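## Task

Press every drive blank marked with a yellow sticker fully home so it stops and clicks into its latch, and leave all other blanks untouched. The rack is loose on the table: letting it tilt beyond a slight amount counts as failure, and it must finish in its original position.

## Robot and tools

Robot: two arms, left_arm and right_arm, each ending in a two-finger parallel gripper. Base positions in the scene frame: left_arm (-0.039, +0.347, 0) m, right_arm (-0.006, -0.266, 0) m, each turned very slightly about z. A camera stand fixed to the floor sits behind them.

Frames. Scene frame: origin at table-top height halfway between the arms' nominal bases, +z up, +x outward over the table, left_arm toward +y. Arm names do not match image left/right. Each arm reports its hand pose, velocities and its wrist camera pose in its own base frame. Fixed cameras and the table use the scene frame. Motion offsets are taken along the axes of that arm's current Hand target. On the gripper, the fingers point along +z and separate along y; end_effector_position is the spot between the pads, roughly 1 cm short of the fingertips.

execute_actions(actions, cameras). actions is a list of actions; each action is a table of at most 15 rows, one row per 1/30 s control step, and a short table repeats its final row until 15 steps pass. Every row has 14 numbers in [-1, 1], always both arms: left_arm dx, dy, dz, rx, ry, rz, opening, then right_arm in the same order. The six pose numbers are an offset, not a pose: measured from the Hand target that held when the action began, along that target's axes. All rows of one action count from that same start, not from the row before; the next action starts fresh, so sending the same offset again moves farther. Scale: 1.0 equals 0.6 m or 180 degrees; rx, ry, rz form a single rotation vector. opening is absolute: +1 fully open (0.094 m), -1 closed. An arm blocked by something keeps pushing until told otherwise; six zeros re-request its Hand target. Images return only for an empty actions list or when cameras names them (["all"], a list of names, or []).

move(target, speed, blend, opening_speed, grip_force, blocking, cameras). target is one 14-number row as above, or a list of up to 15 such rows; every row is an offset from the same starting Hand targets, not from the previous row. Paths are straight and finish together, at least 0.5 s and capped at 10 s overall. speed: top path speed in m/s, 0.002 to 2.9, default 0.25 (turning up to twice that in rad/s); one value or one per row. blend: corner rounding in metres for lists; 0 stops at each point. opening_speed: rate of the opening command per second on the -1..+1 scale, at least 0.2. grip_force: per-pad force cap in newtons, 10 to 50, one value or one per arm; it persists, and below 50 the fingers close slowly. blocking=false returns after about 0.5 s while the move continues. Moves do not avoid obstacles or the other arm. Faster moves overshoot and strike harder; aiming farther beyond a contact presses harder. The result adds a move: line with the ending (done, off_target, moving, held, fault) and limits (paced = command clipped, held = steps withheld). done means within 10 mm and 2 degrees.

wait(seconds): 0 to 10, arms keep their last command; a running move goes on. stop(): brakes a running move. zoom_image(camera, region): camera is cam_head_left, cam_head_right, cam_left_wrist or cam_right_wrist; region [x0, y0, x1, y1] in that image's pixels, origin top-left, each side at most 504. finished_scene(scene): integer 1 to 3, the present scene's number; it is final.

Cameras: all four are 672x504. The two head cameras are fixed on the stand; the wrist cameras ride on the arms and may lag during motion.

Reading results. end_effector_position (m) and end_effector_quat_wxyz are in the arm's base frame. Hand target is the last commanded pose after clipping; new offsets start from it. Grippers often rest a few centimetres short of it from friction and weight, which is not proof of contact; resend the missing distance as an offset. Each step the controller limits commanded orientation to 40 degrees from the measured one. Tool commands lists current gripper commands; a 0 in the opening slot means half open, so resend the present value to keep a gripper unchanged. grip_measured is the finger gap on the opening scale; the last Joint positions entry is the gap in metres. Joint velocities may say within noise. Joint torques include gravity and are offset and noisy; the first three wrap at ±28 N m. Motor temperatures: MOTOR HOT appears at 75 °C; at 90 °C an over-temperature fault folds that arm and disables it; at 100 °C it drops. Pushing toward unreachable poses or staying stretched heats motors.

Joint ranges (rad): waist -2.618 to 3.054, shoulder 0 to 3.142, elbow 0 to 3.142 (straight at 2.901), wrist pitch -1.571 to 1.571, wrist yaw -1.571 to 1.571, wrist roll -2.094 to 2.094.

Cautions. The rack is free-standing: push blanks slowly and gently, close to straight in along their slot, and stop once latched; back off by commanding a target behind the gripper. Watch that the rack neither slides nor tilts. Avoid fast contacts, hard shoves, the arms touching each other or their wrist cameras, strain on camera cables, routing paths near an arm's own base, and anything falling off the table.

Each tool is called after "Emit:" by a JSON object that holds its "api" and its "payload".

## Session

Emit:
{"api": "execute_actions", "payload": {"actions": []}}

Emit:
{"api": "zoom_image", "payload": {"camera": "cam_head_left", "region": [110, 170, 410, 300]}}

Emit:
{"api": "zoom_image", "payload": {"camera": "cam_head_right", "region": [110, 180, 370, 300]}}

Scene clock: 0.00 s.
left_arm: end_effector_position=(+0.3367, -0.0456, +0.2389) grip_measured=+1.000 end_effector_quat_wxyz=(+0.668, -0.164, +0.660, -0.301) | right_arm: end_effector_position=(+0.2368, +0.0844, +0.2615) grip_measured=+1.000 end_effector_quat_wxyz=(+0.698, +0.004, +0.662, +0.274)
Joint positions: left_arm=[-0.091 0.937 0.24 0.772 0.088 -0.673 0.094] | right_arm=[0.263 0.168 0.199 0.094 -0.104 0.394 0.094]
Joint velocities: within noise
Joint torques (N m): no reading
Motor temperatures (°C): left_arm=[26 25 29 29 23 21 22] | right_arm=[23 21 29 24 23 22 23]
Heat: left arm: 29 °C; right arm: 29 °C.
Hand target: left_arm +0.3367, -0.0456, +0.2494; +0.678, -0.159, +0.650, -0.303 | right_arm +0.2348, +0.0838, +0.2692; +0.704, +0.002, +0.654, +0.275
Tool commands: left_gripper/opening=+1.0 right_gripper/opening=+1.0
camera_calibration:
cam_left_wrist: T_world_to_cam=[[-0.189741, -0.772693, 0.605758, -0.11575], [-0.459569, -0.475312, -0.75025, 0.349695], [0.867637, -0.420741, -0.26492, -0.155188], [0, 0, 0, 1]] pos_world=[0.273393, 0.0114816, 0.291363]
cam_right_wrist: T_world_to_cam=[[0.356646, -0.850014, -0.38766, 0.0860135], [-0.427687, 0.220363, -0.876655, 0.349869], [0.830595, 0.478452, -0.284948, -0.0728501], [0, 0, 0, 1]] pos_world=[0.179467, 0.0308695, 0.3193]

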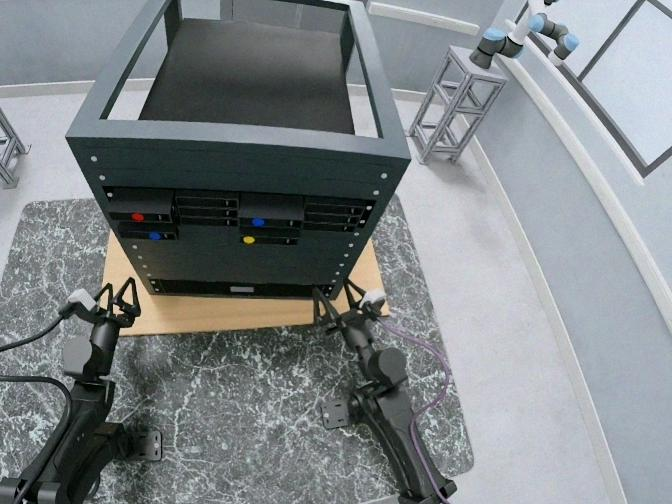

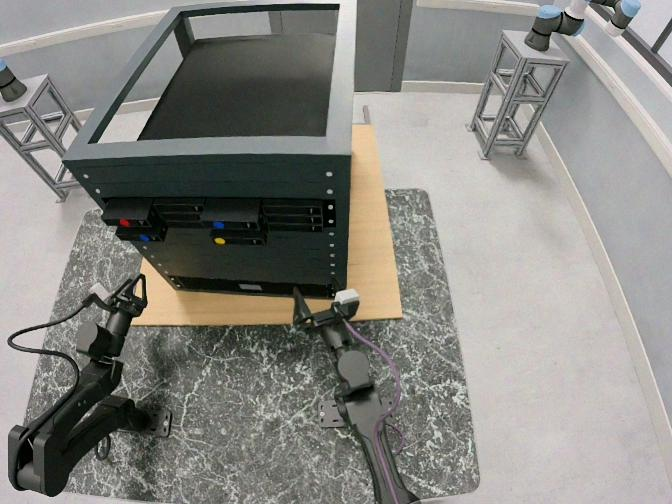

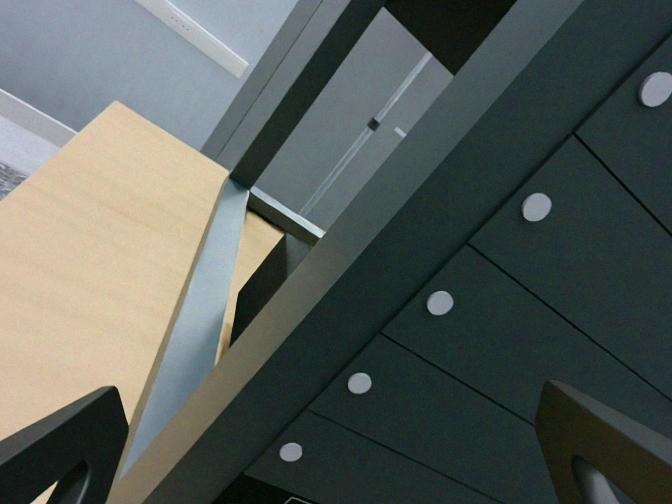

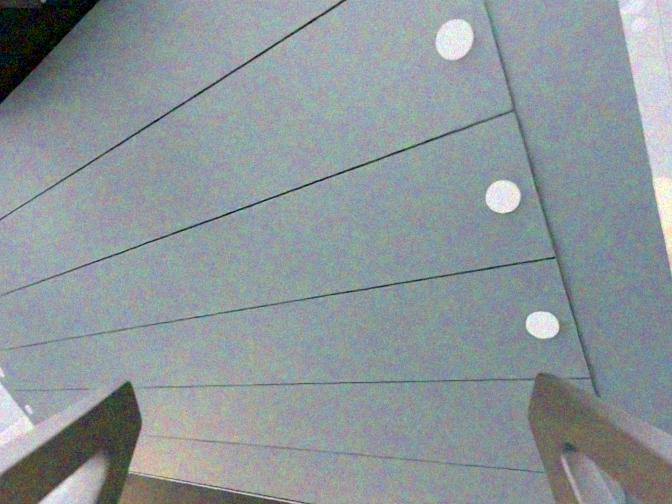

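Scaled by 1.680 from the camera's 672x504 image, which has a finer 960x720 frame.

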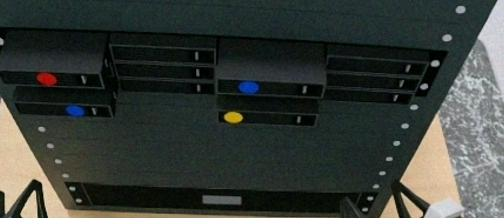

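Scaled by 1.938 from the camera's 672x504 image, which has a finer 960x720 frame.

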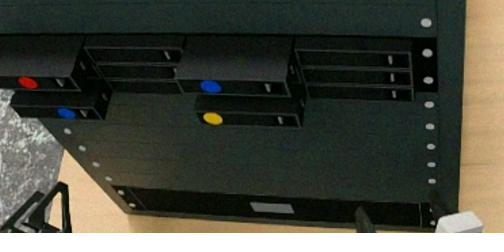

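Emit:
{"api": "move", "payload": {"target": [0,0,0,0,0,0,1,-0.1249,0.3055,0.1305,0.1156,-0.0877,-0.1498,-1], "cameras": ["cam_right_wrist","cam_head_left"]}}

Scene clock: 51.83 s.
left_arm: end_effector_position=(+0.3367, -0.0456, +0.2389) grip_measured=+1.000 end_effector_quat_wxyz=(+0.668, -0.164, +0.660, -0.301) | right_arm: end_effector_position=(+0.2395, +0.2440, +0.3960) grip_measured=-0.988 end_effector_quat_wxyz=(+0.803, -0.032, +0.593, -0.051)
Joint positions: left_arm=[-0.091 0.937 0.24 0.772 0.088 -0.673 0.094] | right_arm=[1.3 1.393 0.79 1.477 1.175 -0.951 0.001]
Joint torques (N m): left_arm=[0.05 -1.88 6.78 1.78 -0.02 0.01] | right_arm=[-0.16 -3.08 8.64 1.99 -0.76 -0.05]
Motor temperatures (°C): left_arm=[26 25 30 35 23 21 22] | right_arm=[23 21 30 29 23 22 23]
Heat: left arm: 35 °C; right arm: 30 °C.
Hand target: left_arm +0.3367, -0.0456, +0.2494; +0.678, -0.159, +0.650, -0.303 | right_arm +0.2371, +0.2381, +0.4161; +0.819, +0.014, +0.574, -0.019
Off the commanded pose: left_arm 0.010 m, 2 deg | right_arm 0.021 m, 7 deg.
joint sent to its limit (right arm) — joint 4 (wrist pitch), upper limit. The joint targets still meet the commanded pose.
move: off_target (right_arm)
camera_calibration:
cam_right_wrist: T_world_to_cam=[[-0.0593476, -0.994258, 0.0890466, 0.218837], [-0.141634, -0.0799145, -0.986688, 0.482095], [0.988138, -0.0711696, -0.136078, -0.0757408], [0, 0, 0, 1]] pos_world=[0.156111, 0.250716, 0.445884]
Images, in order (width x height): cam_head_left 672x504, cam_right_wrist 672x504.

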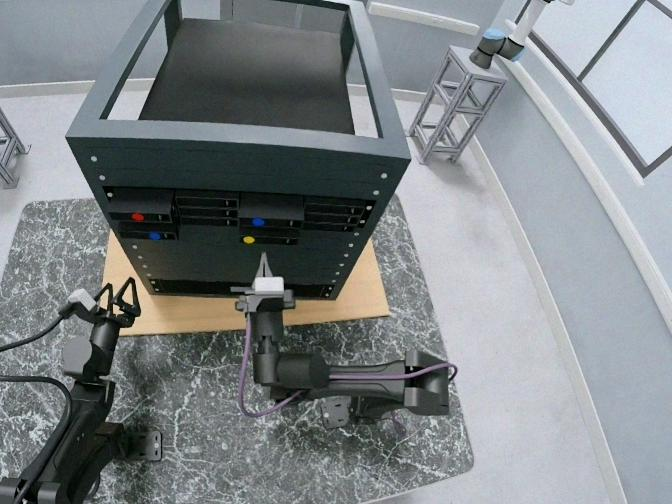

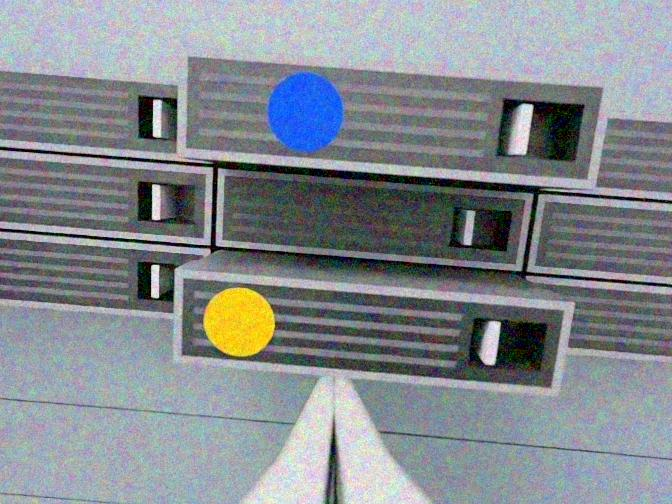

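Emit:
{"api": "move", "payload": {"target": [0,0,0,0,0,0,1,-0.0125,0,0.0046,0,0,0,-1], "cameras": ["cam_right_wrist"], "speed": 0.08}}

Scene clock: 60.40 s.
left_arm: end_effector_position=(+0.3367, -0.0456, +0.2389) grip_measured=+1.000 end_effector_quat_wxyz=(+0.668, -0.164, +0.660, -0.301) | right_arm: end_effector_position=(+0.2393, +0.2434, +0.4050) grip_measured=-0.988 end_effector_quat_wxyz=(+0.805, -0.024, +0.590, -0.047)
Joint positions: left_arm=[-0.091 0.937 0.24 0.772 0.088 -0.673 0.094] | right_arm=[1.3 1.393 0.817 1.477 1.175 -0.96 0.001]
Joint torques (N m): left_arm=[0.03 -1.89 6.79 1.78 -0.02 0.01] | right_arm=[-0.17 -3.4 8.59 1.69 -0.77 -0.08]
Heat: left arm: 35 °C; right arm: 31 °C.
Hand target: left_arm +0.3367, -0.0456, +0.2494; +0.678, -0.159, +0.650, -0.303 | right_arm +0.2372, +0.2381, +0.4240; +0.819, +0.014, +0.574, -0.019
Off the commanded pose: left_arm 0.010 m, 2 deg | right_arm 0.020 m, 6 deg.
move: off_target (right_arm)
camera_calibration:
cam_right_wrist: T_world_to_cam=[[-0.0626286, -0.995534, 0.0706326, 0.22595], [-0.134509, -0.0617063, -0.988989, 0.485769], [0.988931, -0.0714397, -0.130044, -0.0769674], [0, 0, 0, 1]] pos_world=[0.155607, 0.249417, 0.454452]
Images, in order (width x height): cam_right_wrist 672x504.

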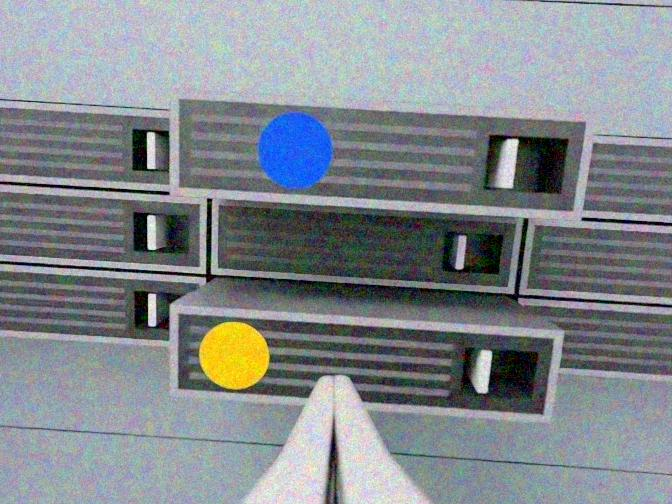

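Emit:
{"api": "move", "payload": {"target": [0,0,0,0,0,0,1,0.019,0,0.0375,0,0,0,-1], "cameras": ["cam_right_wrist"], "speed": 0.04}}

Scene clock: 74.40 s.
left_arm: end_effector_position=(+0.3367, -0.0456, +0.2389) grip_measured=+1.000 end_effector_quat_wxyz=(+0.668, -0.164, +0.660, -0.301) | right_arm: end_effector_position=(+0.2607, +0.2350, +0.4071) grip_measured=-0.988 end_effector_quat_wxyz=(+0.812, +0.006, +0.583, -0.032)
Joint positions: left_arm=[-0.091 0.937 0.24 0.772 0.088 -0.673 0.094] | right_arm=[1.213 1.393 0.824 1.406 1.125 -0.815 0.001]
Joint torques (N m): left_arm=[0.02 -1.89 6.78 1.78 -0.02 0.01] | right_arm=[-0.61 -3.85 8.79 0.81 -0.77 0.14]
Heat: left arm: 35 °C; right arm: 31 °C.
Hand target: left_arm +0.3367, -0.0456, +0.2494; +0.678, -0.159, +0.650, -0.303 | right_arm +0.2622, +0.2369, +0.4210; +0.819, +0.014, +0.574, -0.019
Off the commanded pose: left_arm 0.010 m, 2 deg | right_arm 0.014 m, 2 deg.
move: off_target (right_arm)
camera_calibration:
cam_right_wrist: T_world_to_cam=[[-0.0730605, -0.997319, 0.00412406, 0.249069], [-0.113623, 0.00421535, -0.993515, 0.471071], [0.990834, -0.0730553, -0.113626, -0.105235], [0, 0, 0, 1]] pos_world=[0.175992, 0.238727, 0.455031]
Images, in order (width x height): cam_right_wrist 672x504.

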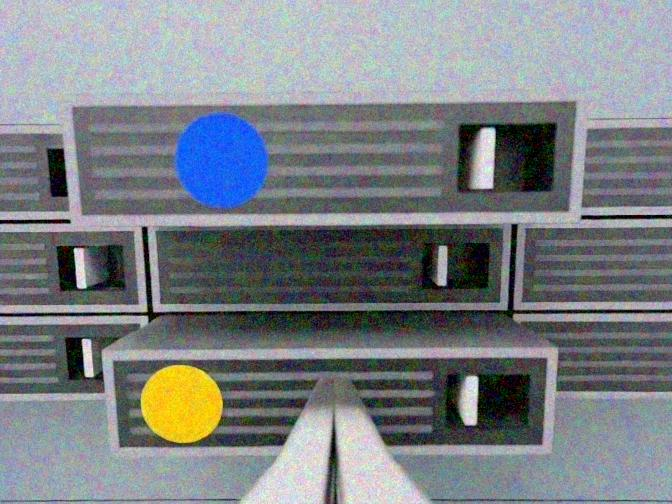

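Emit:
{"api": "move", "payload": {"target": [0,0,0,0,0,0,1,0.0205,0,0.0564,0,0,0,-1], "cameras": ["cam_right_wrist"], "speed": 0.03}}

Scene clock: 80.37 s.
left_arm: end_effector_position=(+0.3367, -0.0456, +0.2389) grip_measured=+1.000 end_effector_quat_wxyz=(+0.668, -0.164, +0.660, -0.301) | right_arm: end_effector_position=(+0.2910, +0.2299, +0.4098) grip_measured=-0.988 end_effector_quat_wxyz=(+0.814, +0.017, +0.581, -0.023)
Joint positions: left_arm=[-0.091 0.937 0.24 0.772 0.088 -0.673 0.094] | right_arm=[1.1 1.393 0.859 1.243 1.048 -0.637 0.001]
Joint torques (N m): left_arm=[0.03 -1.89 6.78 1.78 -0.02 0.01] | right_arm=[-1.62 -3.19 9.62 0.81 -0.82 0.16]
Heat: left arm: 35 °C; right arm: 31 °C.
Hand target: left_arm +0.3367, -0.0456, +0.2494; +0.678, -0.159, +0.650, -0.303 | right_arm +0.2982, +0.2351, +0.4210; +0.819, +0.014, +0.574, -0.019
Off the commanded pose: left_arm 0.010 m, 2 deg | right_arm 0.014 m, 1 deg.
move: off_target (right_arm)
camera_calibration:
cam_right_wrist: T_world_to_cam=[[-0.0720562, -0.99709, -0.0248755, 0.257676], [-0.107058, 0.0325281, -0.993721, 0.468809], [0.991638, -0.0689407, -0.10909, -0.138396], [0, 0, 0, 1]] pos_world=[0.205996, 0.232136, 0.457177]
Images, in order (width x height): cam_right_wrist 672x504.

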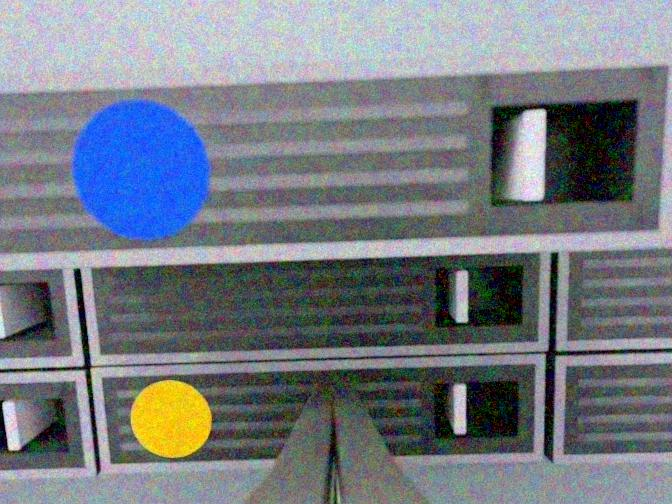

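Emit:
{"api": "move", "payload": {"target": [0,0,0,0,0,0,1,0.0074,0,0.0204,0,0,0,-1], "cameras": ["cam_right_wrist","cam_head_left"], "speed": 0.03}}

Scene clock: 85.83 s.
left_arm: end_effector_position=(+0.3367, -0.0456, +0.2389) grip_measured=+1.000 end_effector_quat_wxyz=(+0.668, -0.164, +0.660, -0.301) | right_arm: end_effector_position=(+0.2918, +0.2296, +0.4096) grip_measured=-0.988 end_effector_quat_wxyz=(+0.814, +0.028, +0.580, -0.007)
Joint positions: left_arm=[-0.091 0.937 0.24 0.772 0.088 -0.673 0.094] | right_arm=[1.097 1.393 0.859 1.239 1.045 -0.594 0.001]
Joint torques (N m): left_arm=[0.03 -1.89 6.79 1.78 -0.02 0.01] | right_arm=[-4.7 -2.43 10.67 0.42 -1.11 0.18]
Heat: left arm: 36 °C; right arm: 32 °C.
Hand target: left_arm +0.3367, -0.0456, +0.2494; +0.678, -0.159, +0.650, -0.303 | right_arm +0.3112, +0.2345, +0.4210; +0.819, +0.014, +0.574, -0.019
Off the commanded pose: left_arm 0.010 m, 2 deg | right_arm 0.023 m, 2 deg.
move: off_target (right_arm)
camera_calibration:
cam_right_wrist: T_world_to_cam=[[-0.0593502, -0.996314, -0.0619396, 0.26878], [-0.105585, 0.0679664, -0.992085, 0.459548], [0.992638, -0.0523406, -0.10923, -0.143303], [0, 0, 0, 1]] pos_world=[0.206721, 0.229054, 0.456906]
Images, in order (width x height): cam_head_left 672x504, cam_right_wrist 672x504.

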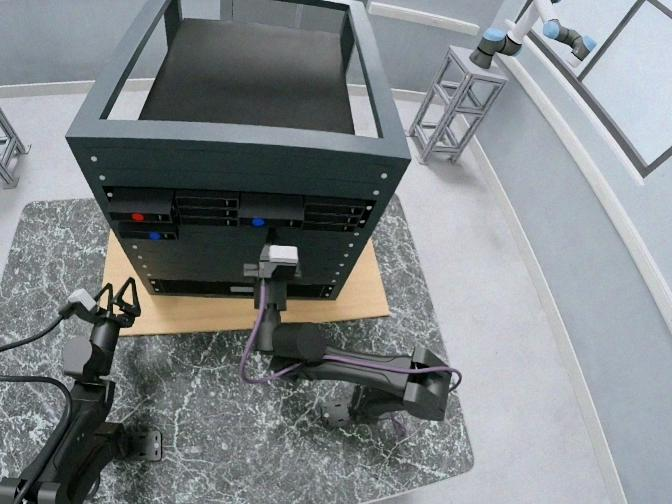

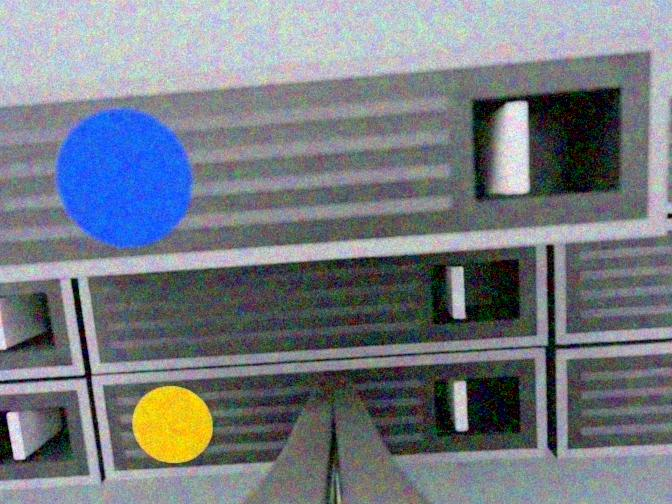

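Emit:
{"api": "move", "payload": {"target": [[0,0,0,0,0,0,1,0.0023,0,0.0063,0,0,0,-1],[0,0,0,0,0,0,1,-0.0376,0,-0.1034,0,0,0,-1]], "cameras": ["all"], "speed": 0.06}}

Emit:
{"api": "zoom_image", "payload": {"camera": "cam_right_wrist", "region": [440, 200, 640, 400]}}

Scene clock: 95.07 s.
left_arm: end_effector_position=(+0.3367, -0.0456, +0.2389) grip_measured=+1.000 end_effector_quat_wxyz=(+0.668, -0.164, +0.660, -0.301) | right_arm: end_effector_position=(+0.2478, +0.2371, +0.4206) grip_measured=-0.988 end_effector_quat_wxyz=(+0.814, +0.008, +0.580, -0.028)
Joint positions: left_arm=[-0.091 0.937 0.24 0.772 0.088 -0.673 0.094] | right_arm=[1.261 1.393 0.859 1.461 1.15 -0.904 0.001]
Joint torques (N m): left_arm=[0.02 -1.88 6.78 1.78 -0.02 0.01] | right_arm=[0.53 -3.26 5.34 1.31 -0.7 -0.05]
Heat: left arm: 36 °C; right arm: 33 °C.
Hand target: left_arm +0.3367, -0.0456, +0.2494; +0.678, -0.159, +0.650, -0.303 | right_arm +0.2453, +0.2377, +0.4211; +0.819, +0.014, +0.574, -0.019
Off the commanded pose: left_arm 0.010 m, 2 deg | right_arm 0.003 m, 2 deg.
move: done
camera_calibration:
cam_left_wrist: T_world_to_cam=[[-0.189741, -0.772693, 0.605758, -0.11575], [-0.459569, -0.475312, -0.75025, 0.349695], [0.867637, -0.420741, -0.26492, -0.155188], [0, 0, 0, 1]] pos_world=[0.273393, 0.0114816, 0.291363]
cam_right_wrist: T_world_to_cam=[[-0.0696313, -0.997567, -0.00331097, 0.252524], [-0.106407, 0.0107274, -0.994265, 0.479972], [0.991882, -0.0688796, -0.106895, -0.0948143], [0, 0, 0, 1]] pos_world=[0.162701, 0.24023, 0.46792]

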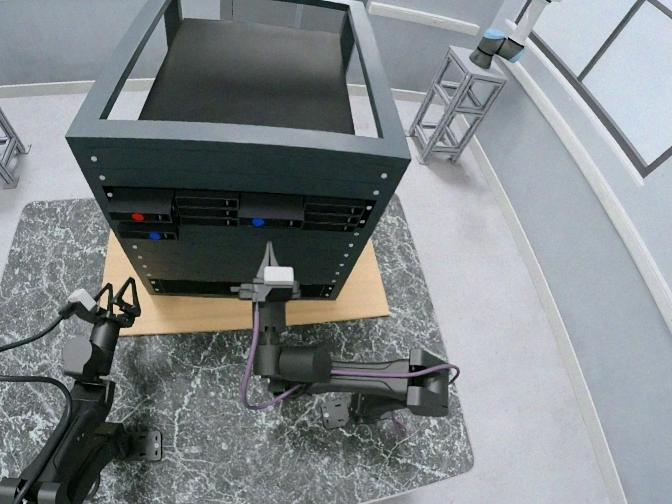

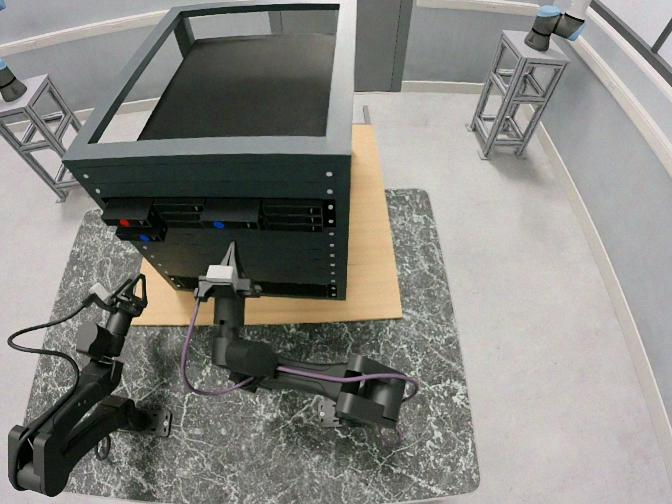

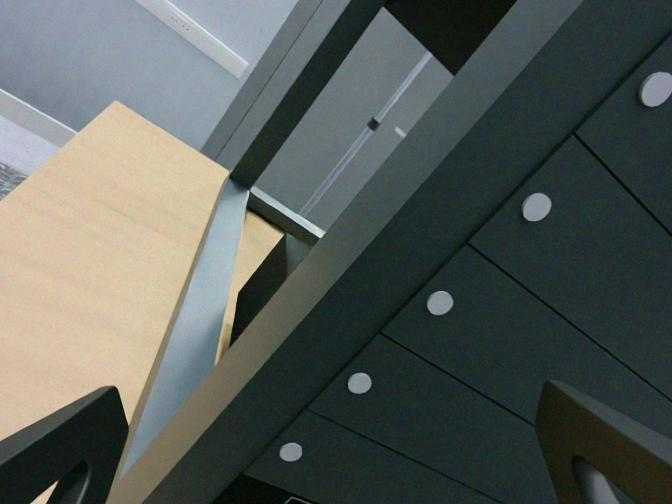

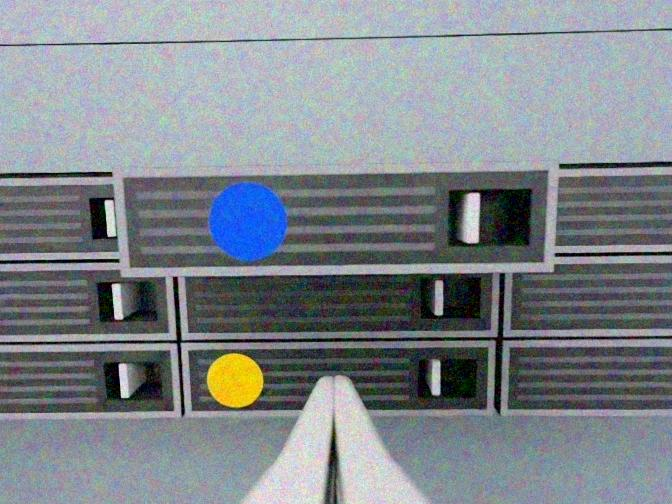

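Scaled by 2.520 from the camera's 672x504 image, which has a finer 960x720 frame.

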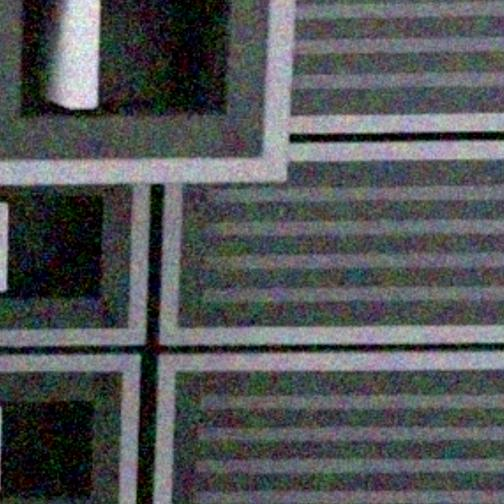

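Emit:
{"api": "move", "payload": {"target": [0,0,0,0,0,0,1,-0.034,0,-0.094,-0.235,0,0.0855,-1], "cameras": ["cam_right_wrist"]}}

Scene clock: 107.23 s.
left_arm: end_effector_position=(+0.3367, -0.0456, +0.2389) grip_measured=+1.000 end_effector_quat_wxyz=(+0.668, -0.164, +0.660, -0.301) | right_arm: end_effector_position=(+0.1854, +0.2404, +0.4270) grip_measured=-0.988 end_effector_quat_wxyz=(+0.768, -0.202, +0.532, +0.294)
Joint positions: left_arm=[-0.091 0.937 0.24 0.772 0.088 -0.673 0.094] | right_arm=[1.129 0.749 0.661 0.478 0.374 -0.146 0.001]
Joint torques (N m): left_arm=[0.02 -1.88 6.78 1.78 -0.02 0.01] | right_arm=[-0.64 -0.79 5.74 1.86 -0.28 0.14]
Heat: left arm: 36 °C; right arm: 32 °C.
Hand target: left_arm +0.3367, -0.0456, +0.2494; +0.678, -0.159, +0.650, -0.303 | right_arm +0.1853, +0.2405, +0.4210; +0.764, -0.206, +0.535, +0.296
Off the commanded pose: left_arm 0.010 m, 2 deg | right_arm 0.006 m, 1 deg.
move: done
camera_calibration:
cam_right_wrist: T_world_to_cam=[[0.655353, -0.754844, -0.0268805, 0.0687736], [-0.0772366, -0.0315701, -0.996513, 0.485438], [0.751364, 0.655144, -0.0789911, -0.17349], [0, 0, 0, 1]] pos_world=[0.122776, 0.180899, 0.47189]
Images, in order (width x height): cam_right_wrist 672x504.

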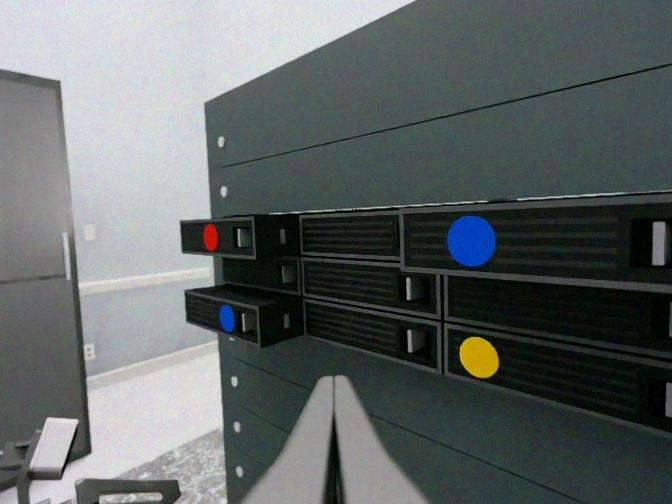

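Everything else checks out: no other yellow sticker is sticking out.

Emit:
{"api": "finished_scene", "payload": {"scene": 3}}

The scene is finished: the task was done.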